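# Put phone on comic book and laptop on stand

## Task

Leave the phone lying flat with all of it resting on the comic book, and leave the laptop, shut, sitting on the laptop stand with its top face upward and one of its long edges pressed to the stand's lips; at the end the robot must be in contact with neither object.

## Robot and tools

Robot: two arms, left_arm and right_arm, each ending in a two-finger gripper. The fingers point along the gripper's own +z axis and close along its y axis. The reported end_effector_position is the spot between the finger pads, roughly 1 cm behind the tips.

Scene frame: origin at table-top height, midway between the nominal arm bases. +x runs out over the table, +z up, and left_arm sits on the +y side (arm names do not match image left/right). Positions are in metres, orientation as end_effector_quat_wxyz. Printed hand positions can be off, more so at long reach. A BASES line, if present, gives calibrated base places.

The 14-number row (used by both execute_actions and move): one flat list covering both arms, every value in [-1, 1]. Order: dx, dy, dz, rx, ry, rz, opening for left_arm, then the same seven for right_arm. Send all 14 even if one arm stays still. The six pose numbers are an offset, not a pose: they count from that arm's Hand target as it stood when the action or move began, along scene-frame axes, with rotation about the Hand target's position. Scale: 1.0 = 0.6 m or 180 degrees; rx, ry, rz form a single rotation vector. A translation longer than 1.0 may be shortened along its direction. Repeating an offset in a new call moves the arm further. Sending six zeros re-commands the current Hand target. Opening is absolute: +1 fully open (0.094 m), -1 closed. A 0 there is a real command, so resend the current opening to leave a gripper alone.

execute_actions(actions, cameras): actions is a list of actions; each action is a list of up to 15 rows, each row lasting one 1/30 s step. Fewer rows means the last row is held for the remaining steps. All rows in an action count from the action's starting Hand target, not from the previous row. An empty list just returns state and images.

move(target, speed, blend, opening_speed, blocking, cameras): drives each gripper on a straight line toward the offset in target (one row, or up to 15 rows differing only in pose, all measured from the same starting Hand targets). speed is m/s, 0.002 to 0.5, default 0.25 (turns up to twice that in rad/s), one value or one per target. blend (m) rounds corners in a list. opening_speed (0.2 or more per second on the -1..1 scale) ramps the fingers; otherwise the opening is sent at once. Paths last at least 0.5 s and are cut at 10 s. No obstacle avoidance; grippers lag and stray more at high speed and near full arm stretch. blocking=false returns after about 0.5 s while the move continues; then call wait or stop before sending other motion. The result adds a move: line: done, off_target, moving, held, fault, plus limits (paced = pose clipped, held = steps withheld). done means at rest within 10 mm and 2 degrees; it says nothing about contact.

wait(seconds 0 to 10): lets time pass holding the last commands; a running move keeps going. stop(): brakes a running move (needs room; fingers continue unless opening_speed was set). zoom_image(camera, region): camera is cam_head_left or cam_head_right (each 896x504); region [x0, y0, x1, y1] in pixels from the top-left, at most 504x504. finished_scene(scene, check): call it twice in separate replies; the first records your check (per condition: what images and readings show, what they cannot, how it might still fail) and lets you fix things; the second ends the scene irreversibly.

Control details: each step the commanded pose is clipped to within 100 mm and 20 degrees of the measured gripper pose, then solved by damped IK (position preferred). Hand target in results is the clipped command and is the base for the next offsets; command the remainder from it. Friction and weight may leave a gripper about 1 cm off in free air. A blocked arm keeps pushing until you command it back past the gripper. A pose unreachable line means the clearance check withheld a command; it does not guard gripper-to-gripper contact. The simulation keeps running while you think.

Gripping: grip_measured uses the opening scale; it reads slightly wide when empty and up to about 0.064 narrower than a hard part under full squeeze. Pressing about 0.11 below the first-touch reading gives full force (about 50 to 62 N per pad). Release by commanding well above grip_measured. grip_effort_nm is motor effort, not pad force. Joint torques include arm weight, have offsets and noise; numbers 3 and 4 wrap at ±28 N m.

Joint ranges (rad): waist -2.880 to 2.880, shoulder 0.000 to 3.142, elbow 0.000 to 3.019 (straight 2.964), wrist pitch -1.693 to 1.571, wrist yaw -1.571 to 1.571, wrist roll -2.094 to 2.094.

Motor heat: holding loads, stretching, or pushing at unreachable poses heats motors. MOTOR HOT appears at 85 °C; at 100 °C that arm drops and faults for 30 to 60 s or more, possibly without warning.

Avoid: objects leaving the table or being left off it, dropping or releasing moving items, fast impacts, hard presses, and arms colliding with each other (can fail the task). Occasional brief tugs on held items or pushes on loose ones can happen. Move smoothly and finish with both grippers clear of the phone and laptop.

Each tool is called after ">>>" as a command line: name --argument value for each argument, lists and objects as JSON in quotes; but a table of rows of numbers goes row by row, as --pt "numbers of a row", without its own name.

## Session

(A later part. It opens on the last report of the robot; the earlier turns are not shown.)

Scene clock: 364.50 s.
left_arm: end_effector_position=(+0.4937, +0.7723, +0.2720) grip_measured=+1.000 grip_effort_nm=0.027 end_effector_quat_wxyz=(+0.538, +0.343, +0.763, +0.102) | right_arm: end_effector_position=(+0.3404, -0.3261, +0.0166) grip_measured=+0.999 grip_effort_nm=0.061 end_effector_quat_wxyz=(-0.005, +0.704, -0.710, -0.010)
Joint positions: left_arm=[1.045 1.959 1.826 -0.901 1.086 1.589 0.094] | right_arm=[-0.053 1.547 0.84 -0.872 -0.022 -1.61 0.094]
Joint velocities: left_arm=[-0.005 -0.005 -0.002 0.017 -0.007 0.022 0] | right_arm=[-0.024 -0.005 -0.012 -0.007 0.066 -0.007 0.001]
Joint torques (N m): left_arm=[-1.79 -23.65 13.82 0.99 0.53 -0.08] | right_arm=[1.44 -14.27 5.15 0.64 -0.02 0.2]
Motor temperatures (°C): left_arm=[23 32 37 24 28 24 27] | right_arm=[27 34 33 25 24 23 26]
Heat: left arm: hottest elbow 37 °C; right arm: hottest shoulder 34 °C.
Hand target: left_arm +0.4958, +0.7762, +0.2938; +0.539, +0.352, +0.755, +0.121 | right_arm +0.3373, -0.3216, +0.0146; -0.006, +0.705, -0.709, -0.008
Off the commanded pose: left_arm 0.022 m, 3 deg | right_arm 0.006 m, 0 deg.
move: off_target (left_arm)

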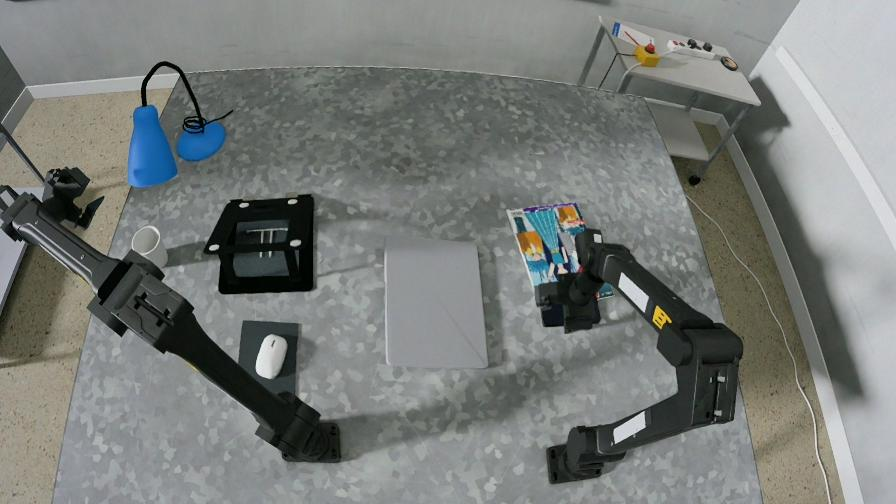

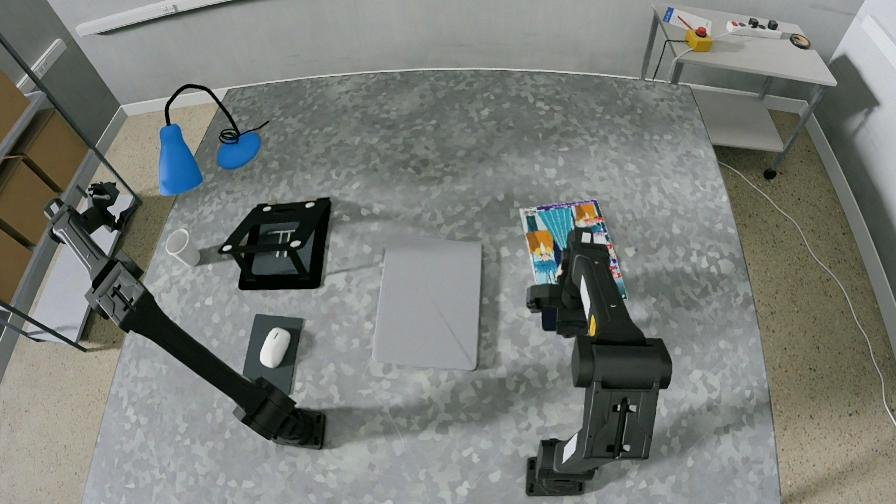

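>>> move --target '[0,0,0,0,0,0,1,0,0,-0.008,0,0,0,0.38]' --opening_speed 0.3 --speed 0.05

>>> zoom_image --camera "cam_head_left" --region '[490, 220, 650, 360]'

>>> zoom_image --camera "cam_head_right" --region '[490, 220, 650, 360]'

Scene clock: 369.37 s.
left_arm: end_effector_position=(+0.4937, +0.7723, +0.2720) grip_measured=+1.000 grip_effort_nm=0.022 end_effector_quat_wxyz=(+0.538, +0.343, +0.763, +0.102) | right_arm: end_effector_position=(+0.3441, -0.3262, +0.0159) grip_measured=+0.530 grip_effort_nm=-1.023 end_effector_quat_wxyz=(-0.011, +0.704, -0.710, -0.004)
Joint positions: left_arm=[1.045 1.959 1.826 -0.901 1.086 1.589 0.094] | right_arm=[-0.053 1.547 0.837 -0.851 -0.022 -1.61 0.072]
Joint velocities: left_arm=[0.005 0.005 -0.012 0.012 -0.007 0.037 0] | right_arm=[-0.015 0.015 -0.017 -0.002 -0.022 0.007 0]
Joint torques (N m): left_arm=[-1.61 -24.23 13.68 1.13 0.51 -0.02] | right_arm=[1.26 -12.92 4.97 0.34 -0.01 0.22]
Motor temperatures (°C): left_arm=[23 32 37 24 28 24 27] | right_arm=[27 33 33 25 24 23 26]
Heat: left arm: hottest elbow 37 °C; right arm: hottest shoulder 33 °C.
Hand target: left_arm +0.4958, +0.7762, +0.2938; +0.539, +0.352, +0.755, +0.121 | right_arm +0.3372, -0.3216, +0.0097; -0.006, +0.705, -0.709, -0.008
Off the commanded pose: left_arm 0.022 m, 3 deg | right_arm 0.010 m, 1 deg.
move: off_target (left_arm)

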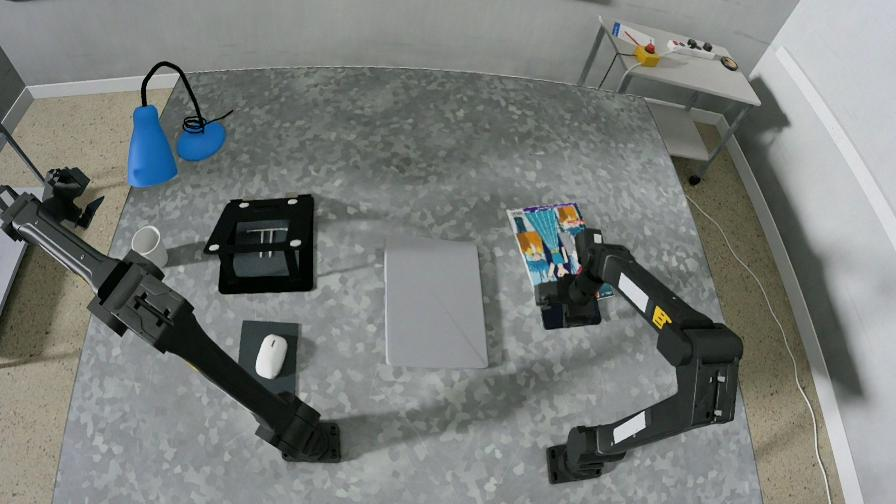

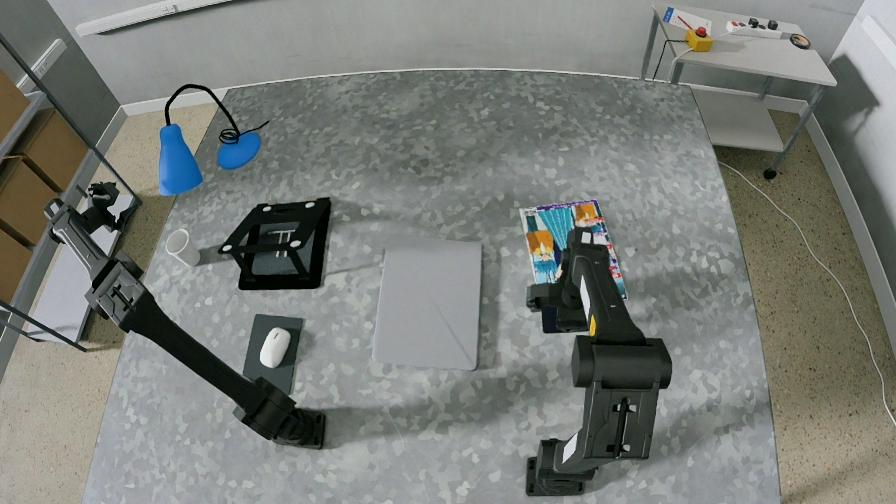

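Scaled by 3.150.

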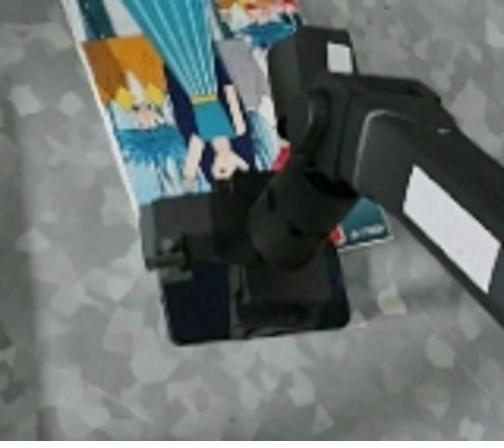

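Scaled by 3.150.

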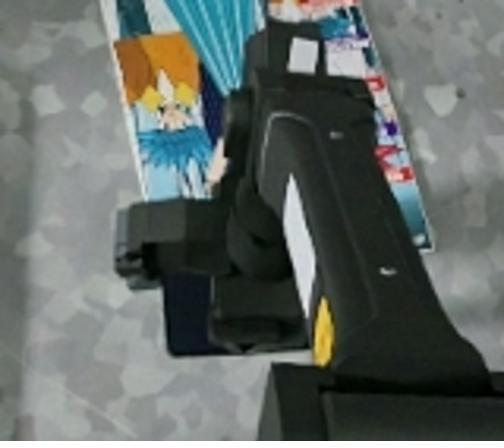

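>>> move --target '[0,0,0,0,0,0,1,0,0,0.1,0,0,0,0.38]' --speed 0.08

>>> zoom_image --camera "cam_head_left" --region '[490, 220, 650, 360]'

>>> zoom_image --camera "cam_head_right" --region '[490, 220, 650, 360]'

Scene clock: 373.53 s.
left_arm: end_effector_position=(+0.4937, +0.7723, +0.2720) grip_measured=+1.000 grip_effort_nm=0.027 end_effector_quat_wxyz=(+0.538, +0.343, +0.763, +0.102) | right_arm: end_effector_position=(+0.3120, -0.3225, +0.0438) grip_measured=+0.530 grip_effort_nm=-1.038 end_effector_quat_wxyz=(+0.018, +0.705, -0.708, -0.035)
Joint positions: left_arm=[1.045 1.959 1.826 -0.901 1.086 1.589 0.094] | right_arm=[-0.046 1.468 0.837 -1.015 -0.021 -1.607 0.072]
Joint velocities: left_arm=[0.005 0.005 -0.002 -0.012 -0.007 0.051 0] | right_arm=[-0.015 -0.005 0.002 0.012 0.022 -0.081 0]
Joint torques (N m): left_arm=[-1.49 -23.3 13.79 1.07 0.53 0] | right_arm=[1.08 -14.33 10.45 -0.39 -0.09 0.21]
Motor temperatures (°C): left_arm=[23 32 37 24 28 24 26] | right_arm=[27 33 33 25 24 23 26]
Heat: left arm: hottest elbow 37 °C; right arm: hottest shoulder 33 °C.
Hand target: left_arm +0.4958, +0.7762, +0.2938; +0.539, +0.352, +0.755, +0.121 | right_arm +0.3379, -0.3208, +0.0697; -0.006, +0.705, -0.709, -0.008
Off the commanded pose: left_arm 0.022 m, 3 deg | right_arm 0.036 m, 4 deg.
move: off_target (left_arm, right_arm)

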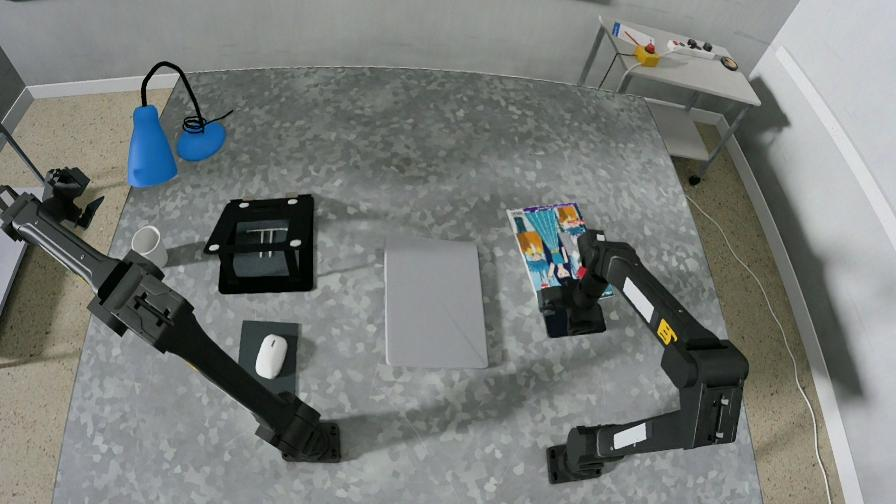

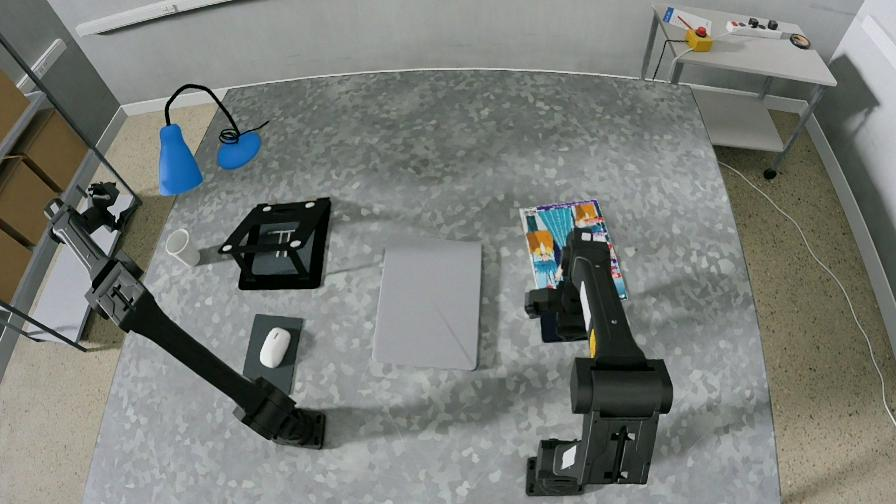

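Scaled by 3.150.

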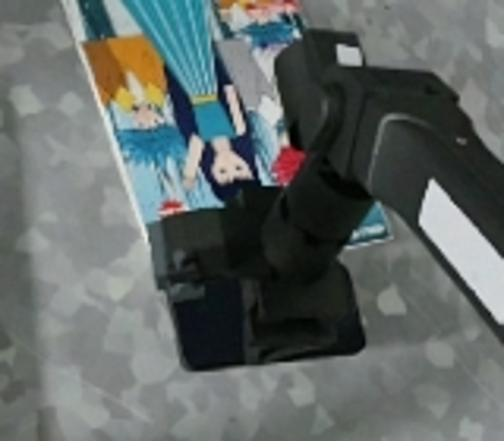

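Scaled by 3.150.

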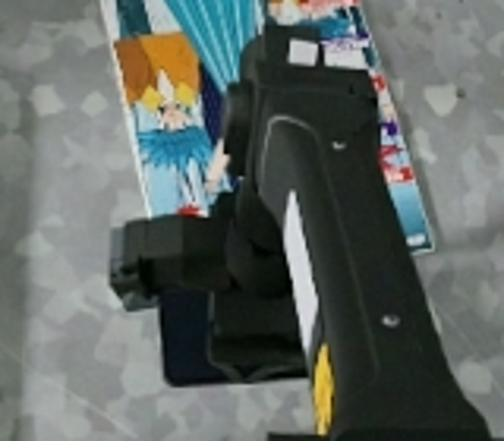

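>>> move --pt "0 0 0 0 0 0 1 0 0 0.05 0 0 0 0.38" --pt "0 0 0 0 0 0 1 0.275 -0.053 0.05 0 0 0 0.38" --speed 0.15 --blend 0.03

>>> zoom_image --camera "cam_head_left" --region '[490, 180, 650, 320]'

>>> zoom_image --camera "cam_head_right" --region '[490, 180, 650, 320]'

Scene clock: 382.63 s.
left_arm: end_effector_position=(+0.4937, +0.7723, +0.2720) grip_measured=+1.000 grip_effort_nm=0.027 end_effector_quat_wxyz=(+0.538, +0.343, +0.763, +0.102) | right_arm: end_effector_position=(+0.4779, -0.3464, +0.0834) grip_measured=+0.530 grip_effort_nm=-1.038 end_effector_quat_wxyz=(+0.006, +0.706, -0.707, -0.023)
Joint positions: left_arm=[1.045 1.959 1.826 -0.901 1.086 1.589 0.094] | right_arm=[-0.08 1.789 1.366 -1.192 -0.021 -1.644 0.072]
Joint velocities: left_arm=[0.015 -0.005 -0.002 0.007 -0.066 0.022 0] | right_arm=[-0.005 -0.005 0.017 0.002 0.007 0.007 0]
Joint torques (N m): left_arm=[-1.14 -23.41 13.67 1.1 0.47 -0.05] | right_arm=[-0.32 -17.85 12.48 -0.17 0 0.1]
Motor temperatures (°C): left_arm=[23 32 37 24 28 24 26] | right_arm=[27 33 34 25 24 23 27]
Heat: left arm: hottest elbow 37 °C; right arm: hottest elbow 34 °C.
Hand target: left_arm +0.4958, +0.7762, +0.2938; +0.539, +0.352, +0.755, +0.121 | right_arm +0.5030, -0.3545, +0.0982; -0.006, +0.705, -0.709, -0.008
Off the commanded pose: left_arm 0.022 m, 3 deg | right_arm 0.030 m, 2 deg.
move: off_target (left_arm, right_arm); blend cut to 0.015 m at target 1

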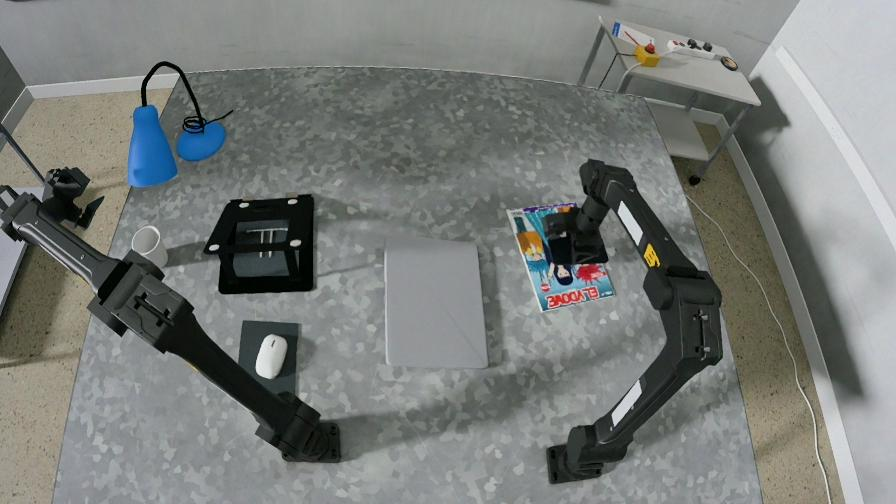

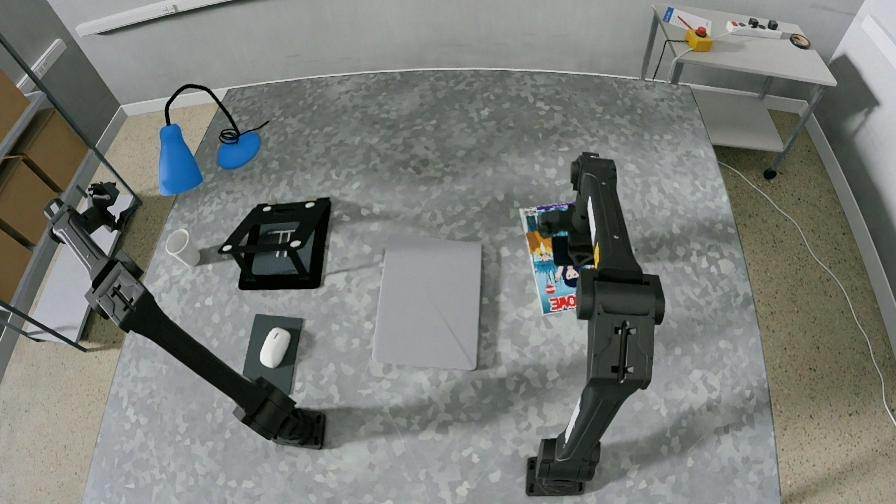

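Scaled by 3.150.

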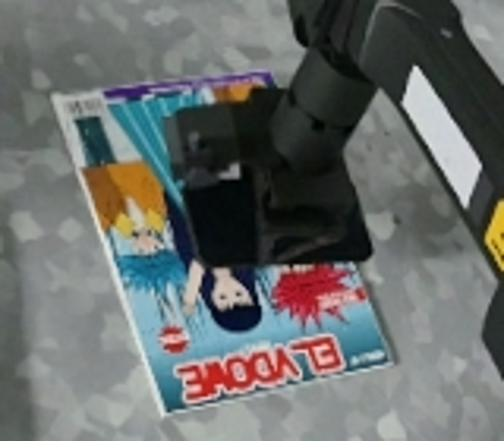

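Scaled by 3.150.

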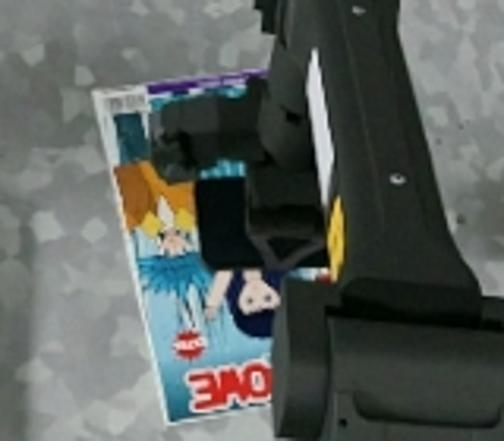

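>>> move --target '[0,0,0,0,0,0,1,-0.02,0.01,-0.125,0,0,0,0.38]' --speed 0.08

>>> zoom_image --camera "cam_head_left" --region '[490, 180, 650, 320]'

>>> zoom_image --camera "cam_head_right" --region '[490, 180, 650, 320]'

Scene clock: 389.30 s.
left_arm: end_effector_position=(+0.4937, +0.7723, +0.2720) grip_measured=+1.000 grip_effort_nm=0.022 end_effector_quat_wxyz=(+0.538, +0.343, +0.763, +0.102) | right_arm: end_effector_position=(+0.4910, -0.3474, +0.0321) grip_measured=+0.530 grip_effort_nm=-1.038 end_effector_quat_wxyz=(-0.010, +0.707, -0.707, -0.005)
Joint positions: left_arm=[1.045 1.959 1.826 -0.901 1.086 1.589 0.094] | right_arm=[-0.08 1.853 1.31 -1.022 -0.021 -1.645 0.072]
Joint velocities: left_arm=[0.005 -0.015 0.022 0.007 -0.022 0.037 0] | right_arm=[0.005 -0.005 0.007 -0.007 -0.022 0.022 0]
Joint torques (N m): left_arm=[-2.02 -23.65 13.71 1.14 0.52 -0.05] | right_arm=[0.26 -18.96 6.78 0.43 -0.03 0.15]
Motor temperatures (°C): left_arm=[23 32 37 24 28 24 26] | right_arm=[27 34 34 25 24 23 27]
Heat: left arm: hottest elbow 37 °C; right arm: hottest shoulder 34 °C.
Hand target: left_arm +0.4958, +0.7762, +0.2938; +0.539, +0.352, +0.755, +0.121 | right_arm +0.4902, -0.3493, +0.0233; -0.006, +0.705, -0.709, -0.008
Off the commanded pose: left_arm 0.022 m, 3 deg | right_arm 0.009 m, 1 deg.
move: off_target (left_arm)

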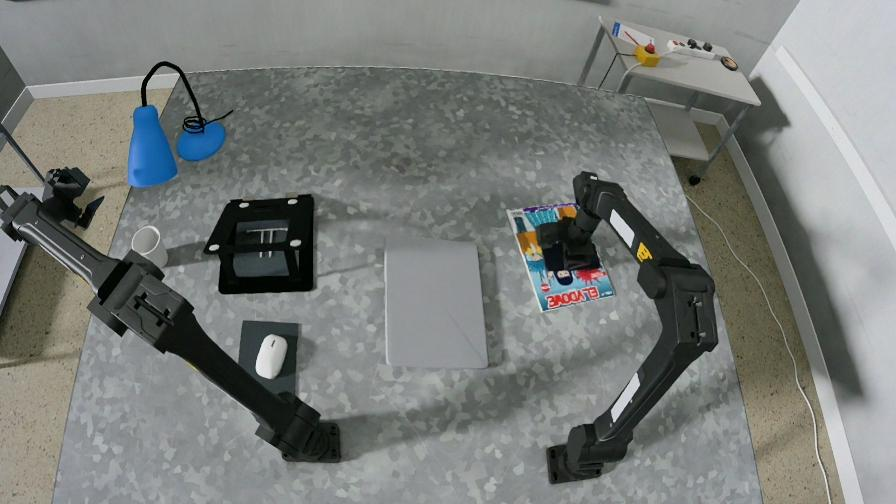

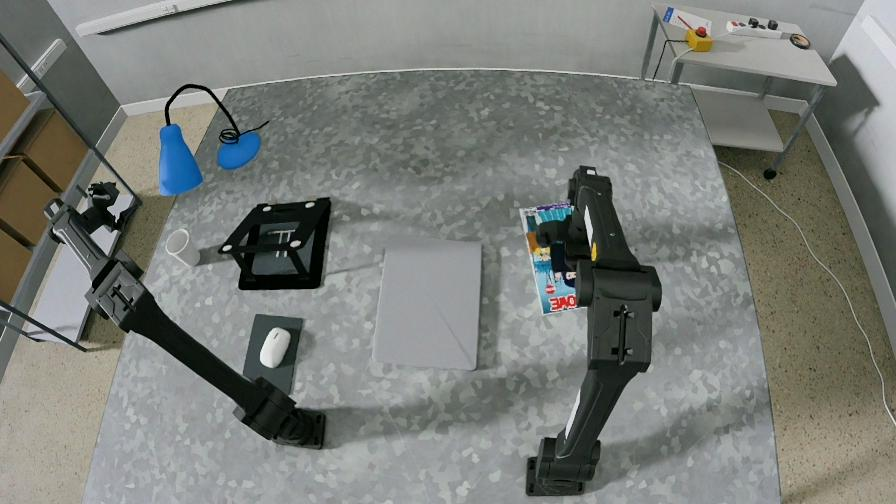

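Scaled by 3.150.

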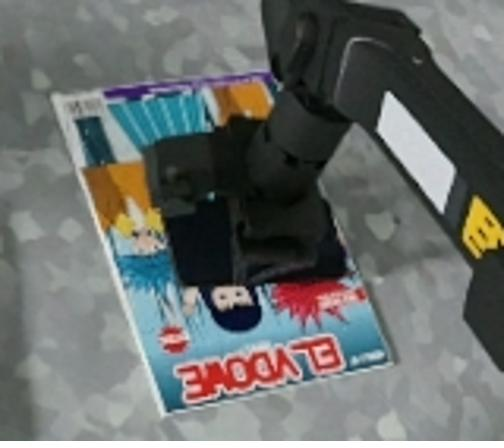

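Scaled by 3.150.

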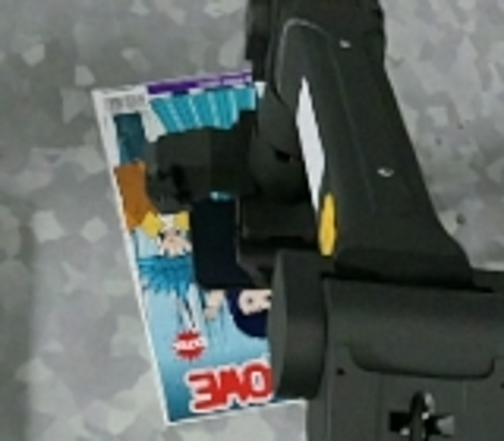

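>>> move --target '[0,0,0,0,0,0,1,-0.006,0.018,-0.025,0,0,0,0.38]' --speed 0.05

>>> zoom_image --camera "cam_head_left" --region '[490, 180, 650, 320]'

>>> zoom_image --camera "cam_head_right" --region '[490, 180, 650, 320]'

Scene clock: 394.00 s.
left_arm: end_effector_position=(+0.4937, +0.7723, +0.2720) grip_measured=+1.000 grip_effort_nm=0.022 end_effector_quat_wxyz=(+0.538, +0.343, +0.763, +0.102) | right_arm: end_effector_position=(+0.4890, -0.3452, +0.0224) grip_measured=+0.530 grip_effort_nm=-1.038 end_effector_quat_wxyz=(-0.013, +0.704, -0.710, -0.001)
Joint positions: left_arm=[1.045 1.959 1.826 -0.901 1.086 1.589 0.094] | right_arm=[-0.076 1.856 1.285 -0.985 -0.021 -1.632 0.072]
Joint velocities: left_arm=[0.005 -0.005 -0.002 -0.007 0.037 0.066 0] | right_arm=[-0.005 0.005 -0.007 -0.002 0.007 0.051 -0.001]
Joint torques (N m): left_arm=[-1.55 -22.83 13.75 1.2 0.51 -0.02] | right_arm=[1.44 -17.49 6.2 0.54 -0.02 0.21]
Motor temperatures (°C): left_arm=[23 32 37 24 28 24 26] | right_arm=[27 34 34 25 24 23 27]
Heat: left arm: hottest elbow 37 °C; right arm: hottest shoulder 34 °C.
Hand target: left_arm +0.4958, +0.7762, +0.2938; +0.539, +0.352, +0.755, +0.121 | right_arm +0.4865, -0.3386, +0.0083; -0.006, +0.705, -0.709, -0.008
Off the commanded pose: left_arm 0.022 m, 3 deg | right_arm 0.016 m, 1 deg.
move: off_target (left_arm, right_arm)

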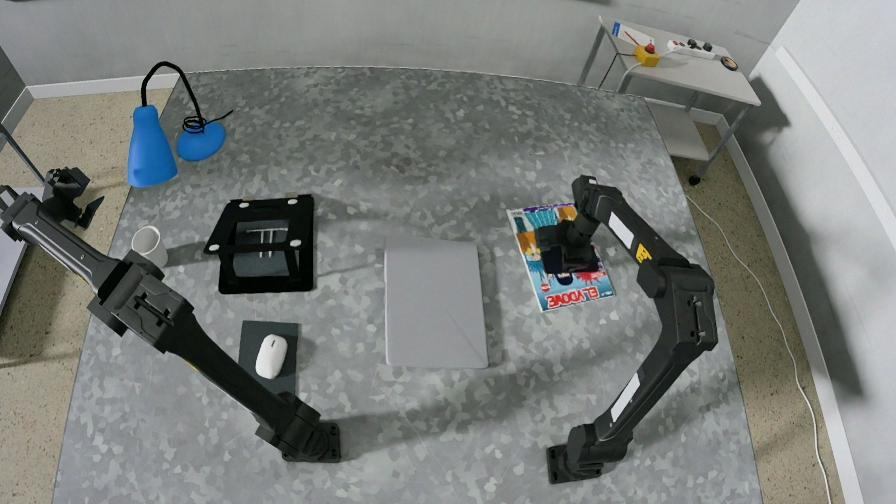

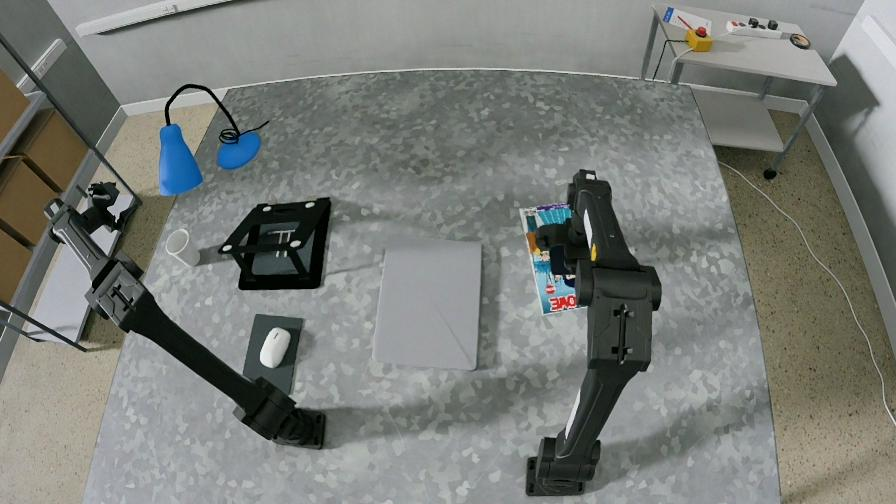

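Scaled by 3.150.

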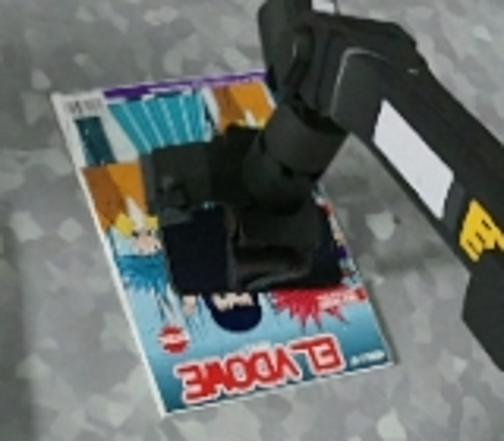

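Scaled by 3.150.

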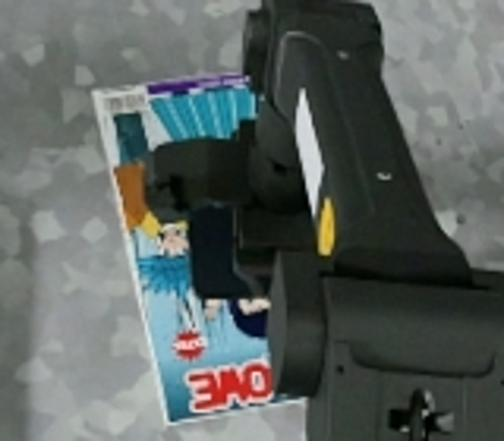

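>>> move --target '[0,0,0,0,0,0,1,0.0,0.0,-0.008,0,0,0,0.7]' --opening_speed 0.3 --speed 0.05

>>> move --target '[0,0,0,0,0,0,1,0,0,0.14,0,0,0,0.9]' --opening_speed 1 --speed 0.1

>>> zoom_image --camera "cam_head_left" --region '[490, 180, 650, 320]'

>>> zoom_image --camera "cam_head_right" --region '[490, 180, 650, 320]'

Scene clock: 397.97 s.
left_arm: end_effector_position=(+0.4937, +0.7723, +0.2720) grip_measured=+1.000 grip_effort_nm=0.022 end_effector_quat_wxyz=(+0.538, +0.343, +0.763, +0.102) | right_arm: end_effector_position=(+0.4923, -0.3455, +0.0224) grip_measured=+0.698 grip_effort_nm=0.066 end_effector_quat_wxyz=(-0.017, +0.703, -0.711, +0.004)
Joint positions: left_arm=[1.045 1.959 1.826 -0.901 1.086 1.589 0.094] | right_arm=[-0.076 1.856 1.285 -0.971 -0.021 -1.631 0.08]
Joint velocities: left_arm=[0.005 -0.005 -0.007 -0.017 0.066 -0.037 0] | right_arm=[-0.005 -0.024 0.012 0.007 0.051 0.095 0.001]
Joint torques (N m): left_arm=[-1.2 -23.24 13.71 1.26 0.5 -0.04] | right_arm=[1.38 -17.03 5.93 0.36 -0.02 0.21]
Motor temperatures (°C): left_arm=[23 32 37 24 28 24 26] | right_arm=[27 34 34 25 24 23 27]
Heat: left arm: hottest elbow 37 °C; right arm: hottest shoulder 34 °C.
Hand target: left_arm +0.4958, +0.7762, +0.2938; +0.539, +0.352, +0.755, +0.121 | right_arm +0.4864, -0.3386, +0.0035; -0.006, +0.705, -0.709, -0.008
Off the commanded pose: left_arm 0.022 m, 3 deg | right_arm 0.021 m, 2 deg.
move: off_target (left_arm, right_arm)

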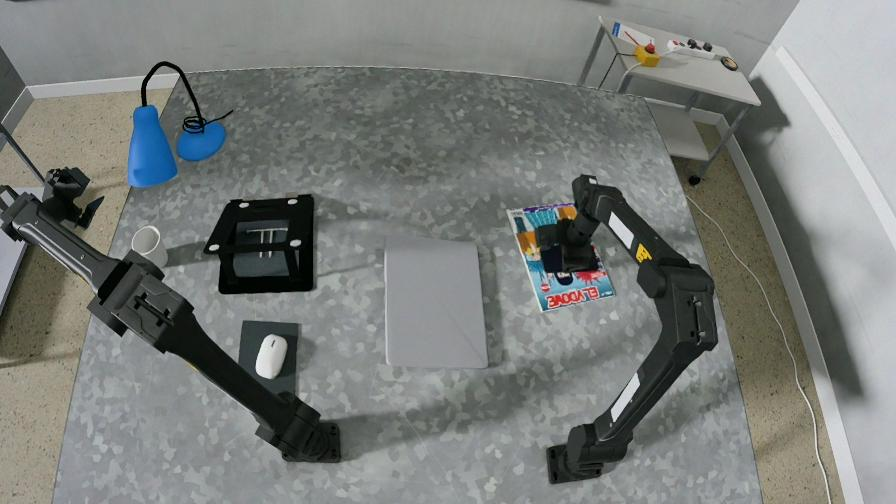

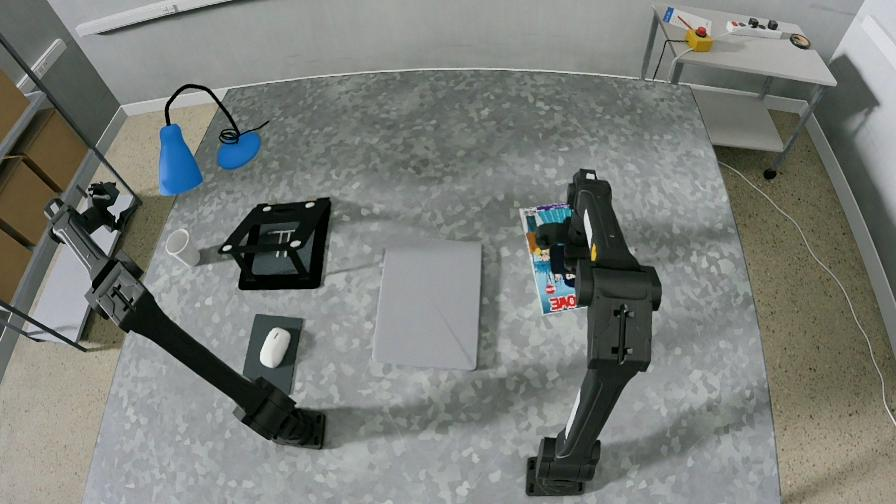

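Scene clock: 399.47 s.
left_arm: end_effector_position=(+0.4937, +0.7723, +0.2720) grip_measured=+1.000 grip_effort_nm=0.022 end_effector_quat_wxyz=(+0.538, +0.343, +0.763, +0.102) | right_arm: end_effector_position=(+0.4665, -0.3427, +0.0638) grip_measured=+0.899 grip_effort_nm=0.066 end_effector_quat_wxyz=(+0.011, +0.703, -0.711, -0.029)
Joint positions: left_arm=[1.045 1.959 1.826 -0.901 1.086 1.589 0.094] | right_arm=[-0.074 1.792 1.313 -1.15 -0.021 -1.629 0.089]
Joint velocities: left_arm=[-0.005 -0.015 -0.022 -0.017 0.037 -0.007 0] | right_arm=[-0.024 -0.005 0.002 -0.022 0.081 0.007 0]
Joint torques (N m): left_arm=[-1.32 -23.65 13.64 1.22 0.49 -0.03] | right_arm=[1.49 -19.9 10.92 -0.36 -0.05 0.22]
Motor temperatures (°C): left_arm=[23 32 37 24 28 24 26] | right_arm=[27 34 34 25 24 23 27]
Heat: left arm: hottest elbow 37 °C; right arm: hottest shoulder 34 °C.
Hand target: left_arm +0.4958, +0.7762, +0.2938; +0.539, +0.352, +0.755, +0.121 | right_arm +0.4875, -0.3376, +0.0874; -0.006, +0.705, -0.709, -0.008
Off the commanded pose: left_arm 0.022 m, 3 deg | right_arm 0.031 m, 3 deg.
move: off_target (left_arm, right_arm)

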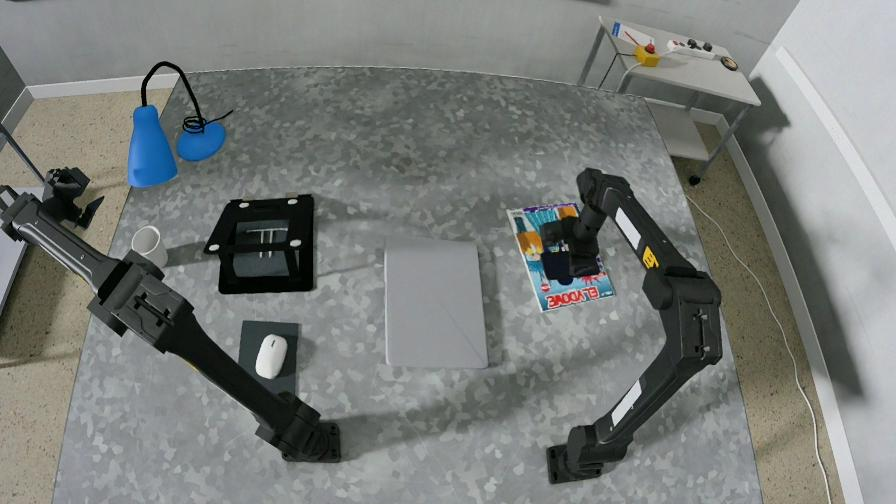

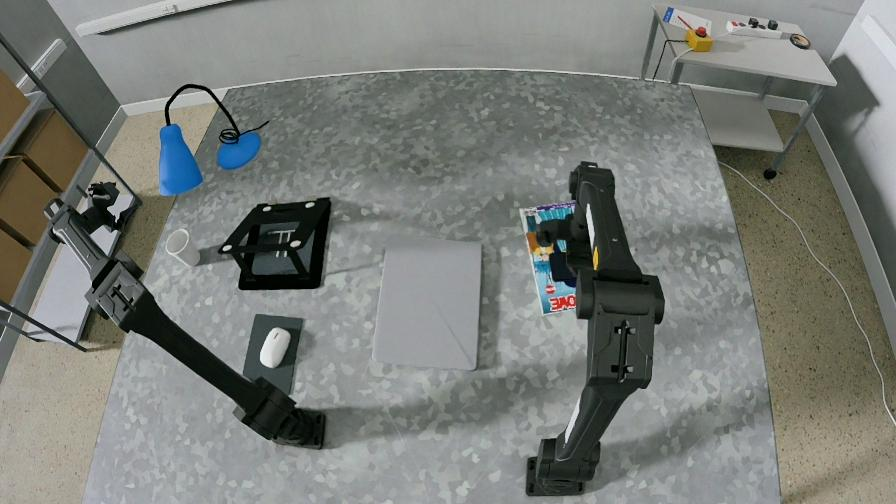

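Scaled by 3.150.

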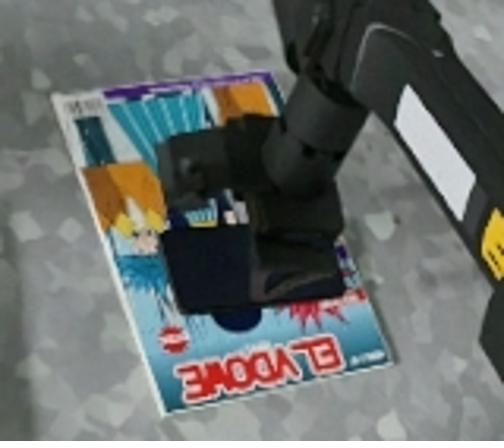

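Scaled by 3.150.

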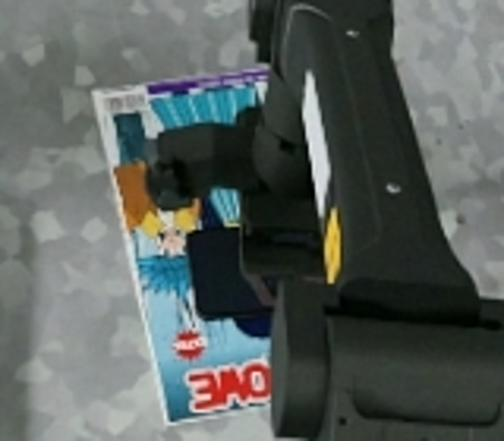

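>>> move --target '[0,0,0,0,0,0,1,0,-0.1,0.25,0,0,0,0.9]' --speed 0.2

>>> zoom_image --camera "cam_head_left" --region '[490, 180, 650, 320]'

>>> zoom_image --camera "cam_head_right" --region '[490, 180, 650, 320]'

Scene clock: 404.43 s.
left_arm: end_effector_position=(+0.4937, +0.7723, +0.2720) grip_measured=+1.000 grip_effort_nm=0.022 end_effector_quat_wxyz=(+0.538, +0.343, +0.763, +0.102) | right_arm: end_effector_position=(+0.4742, -0.3886, +0.2143) grip_measured=+0.899 grip_effort_nm=0.061 end_effector_quat_wxyz=(+0.009, +0.705, -0.708, -0.028)
Joint positions: left_arm=[1.045 1.959 1.826 -0.901 1.086 1.589 0.094] | right_arm=[-0.163 1.712 1.617 -1.533 -0.019 -1.725 0.089]
Joint velocities: left_arm=[0.005 -0.005 -0.012 0.002 0.007 -0.081 0] | right_arm=[-0.005 -0.024 -0.017 0.007 0.022 0.022 0]
Joint torques (N m): left_arm=[-1.79 -23.41 13.74 1.18 0.54 -0.01] | right_arm=[-0.15 -18.96 12.56 -0.21 -0.05 0.08]
Motor temperatures (°C): left_arm=[23 32 37 24 28 24 26] | right_arm=[27 34 35 25 24 23 27]
Heat: left arm: hottest elbow 37 °C; right arm: hottest elbow 35 °C.
Hand target: left_arm +0.4958, +0.7762, +0.2938; +0.539, +0.352, +0.755, +0.121 | right_arm +0.4888, -0.3959, +0.2381; -0.007, +0.705, -0.709, -0.007
Off the commanded pose: left_arm 0.022 m, 3 deg | right_arm 0.028 m, 3 deg.
move: off_target (left_arm, right_arm)

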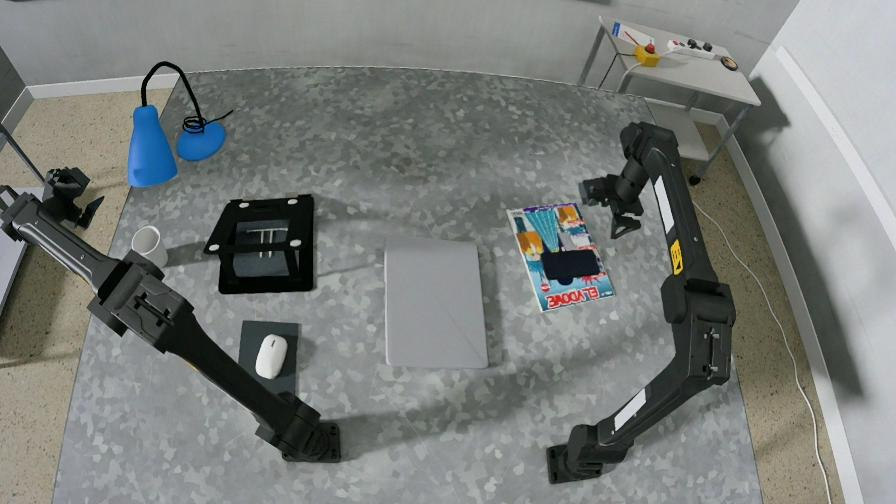

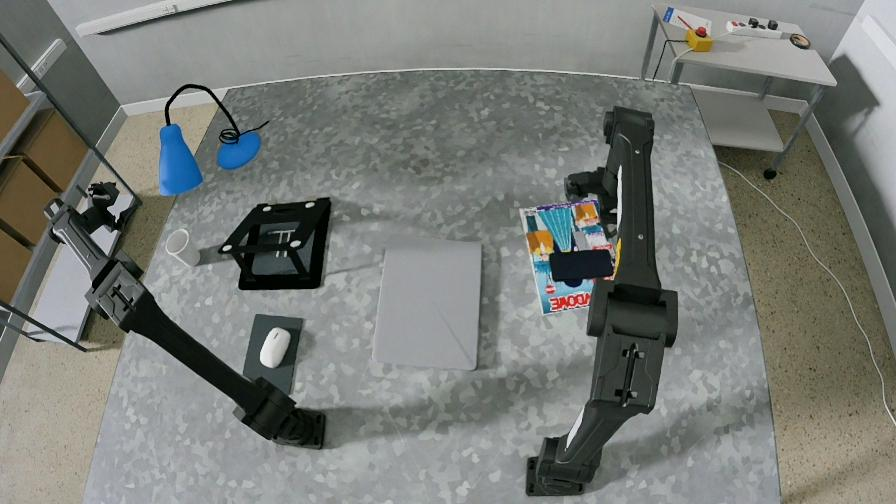

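Scaled by 3.150.

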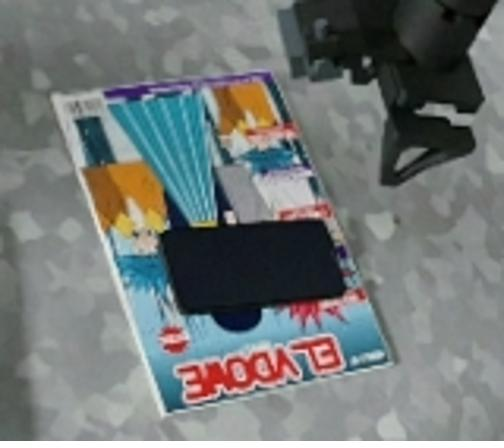

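Scaled by 3.150.

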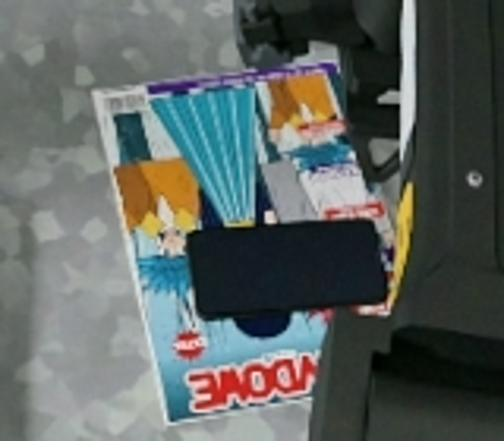

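>>> zoom_image --camera "cam_head_left" --region '[190, 180, 330, 305]'

>>> zoom_image --camera "cam_head_right" --region '[205, 180, 345, 305]'

>>> zoom_image --camera "cam_head_left" --region '[360, 220, 510, 385]'

>>> zoom_image --camera "cam_head_right" --region '[360, 220, 510, 385]'

Scaled by 3.600.

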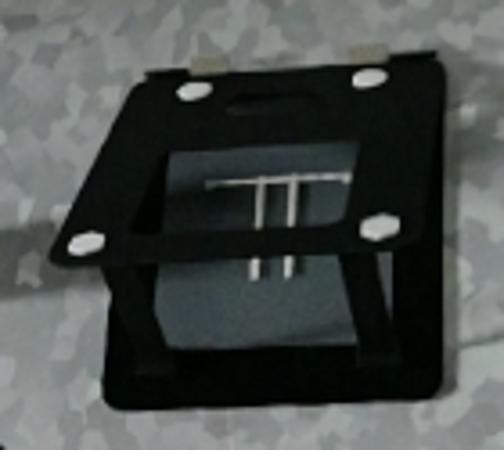

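Scaled by 3.600.

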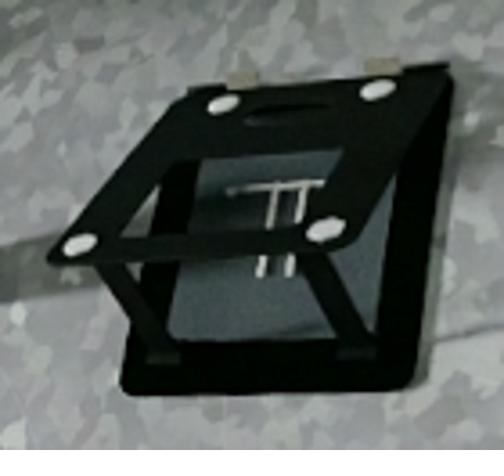

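Scaled by 3.055.

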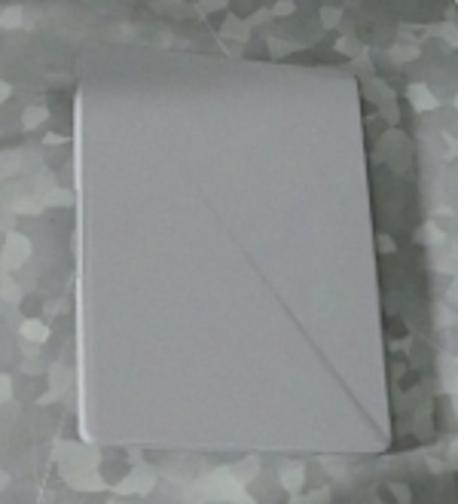

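Scaled by 3.055.

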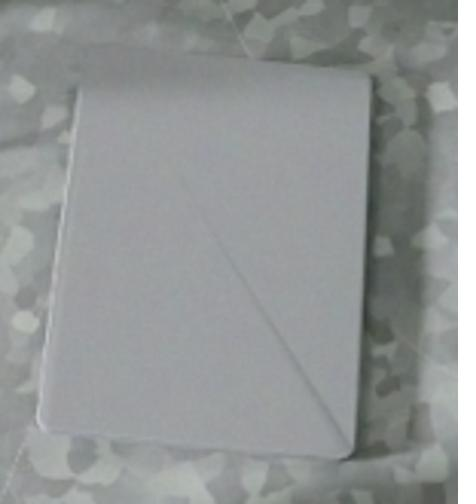

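>>> move --target '[0.04,-0.71,0.01,-0.084,0.374,0.244,-1,-0.4,0.327,-0.03,0,0,0,-1]' --speed 0.25

Scene clock: 501.07 s.
left_arm: end_effector_position=(+0.5012, +0.3492, +0.2772) grip_measured=-0.987 grip_effort_nm=-0.686 end_effector_quat_wxyz=(-0.018, +0.001, +1.000, -0.001) | right_arm: end_effector_position=(+0.2563, -0.1960, +0.2219) grip_measured=-0.992 grip_effort_nm=-0.452 end_effector_quat_wxyz=(-0.005, +0.704, -0.710, -0.010)
Joint positions: left_arm=[0.194 1.618 1.664 -1.651 -0.006 0.224 0.001] | right_arm=[0.369 1.144 1.05 -1.476 -0.022 -1.189 0]
Joint velocities: left_arm=[-0.005 -0.005 0.002 -0.007 -0.037 0.037 0] | right_arm=[-0.005 0.015 -0.002 -0.007 0.066 -0.037 -0.002]
Joint torques (N m): left_arm=[-1.73 -14.86 17.01 -0.2 -0.16 -0.05] | right_arm=[1.14 -9.99 7.23 0.05 -0.04 0.21]
Motor temperatures (°C): left_arm=[23 33 38 24 28 24 26] | right_arm=[27 35 46 25 24 23 26]
Heat: left arm: hottest elbow 38 °C; right arm: hottest elbow 46 °C.
Hand target: left_arm +0.5172, +0.3502, +0.2993; +0.006, -0.001, +1.000, +0.007 | right_arm +0.2495, -0.1953, +0.2208; -0.004, +0.705, -0.709, -0.010
Off the commanded pose: left_arm 0.029 m, 2 deg | right_arm 0.009 m, 0 deg.
move: off_target (left_arm)

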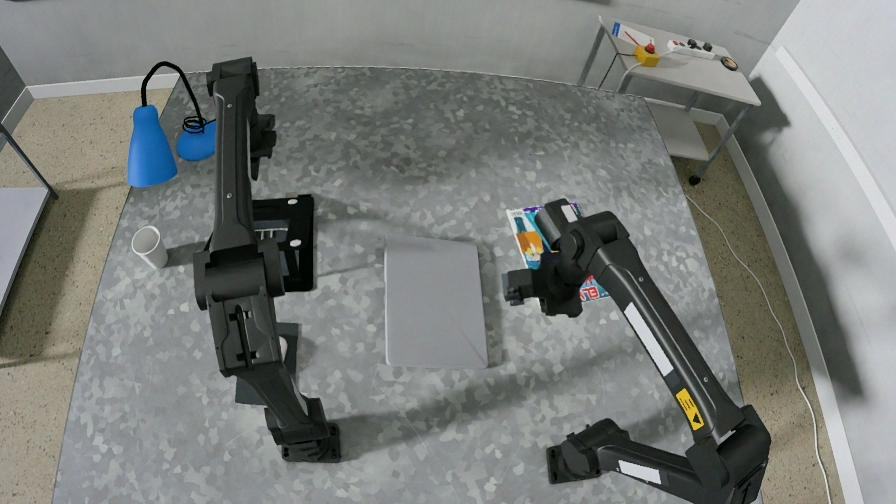

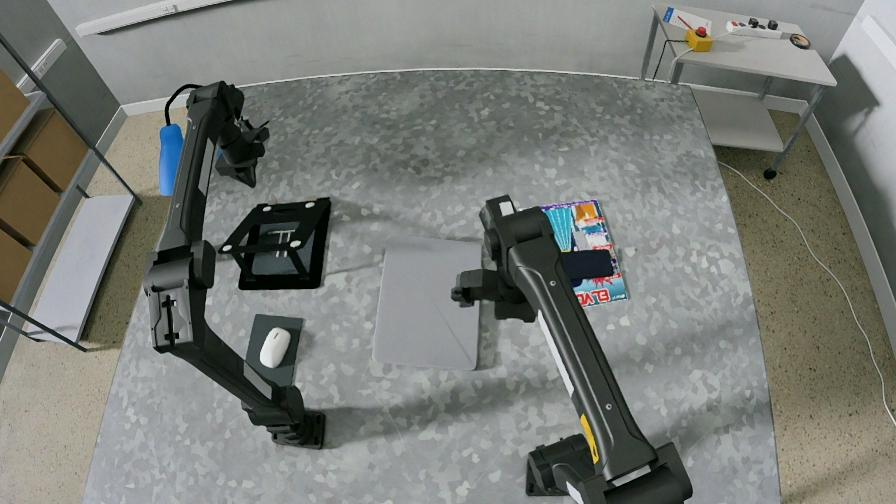

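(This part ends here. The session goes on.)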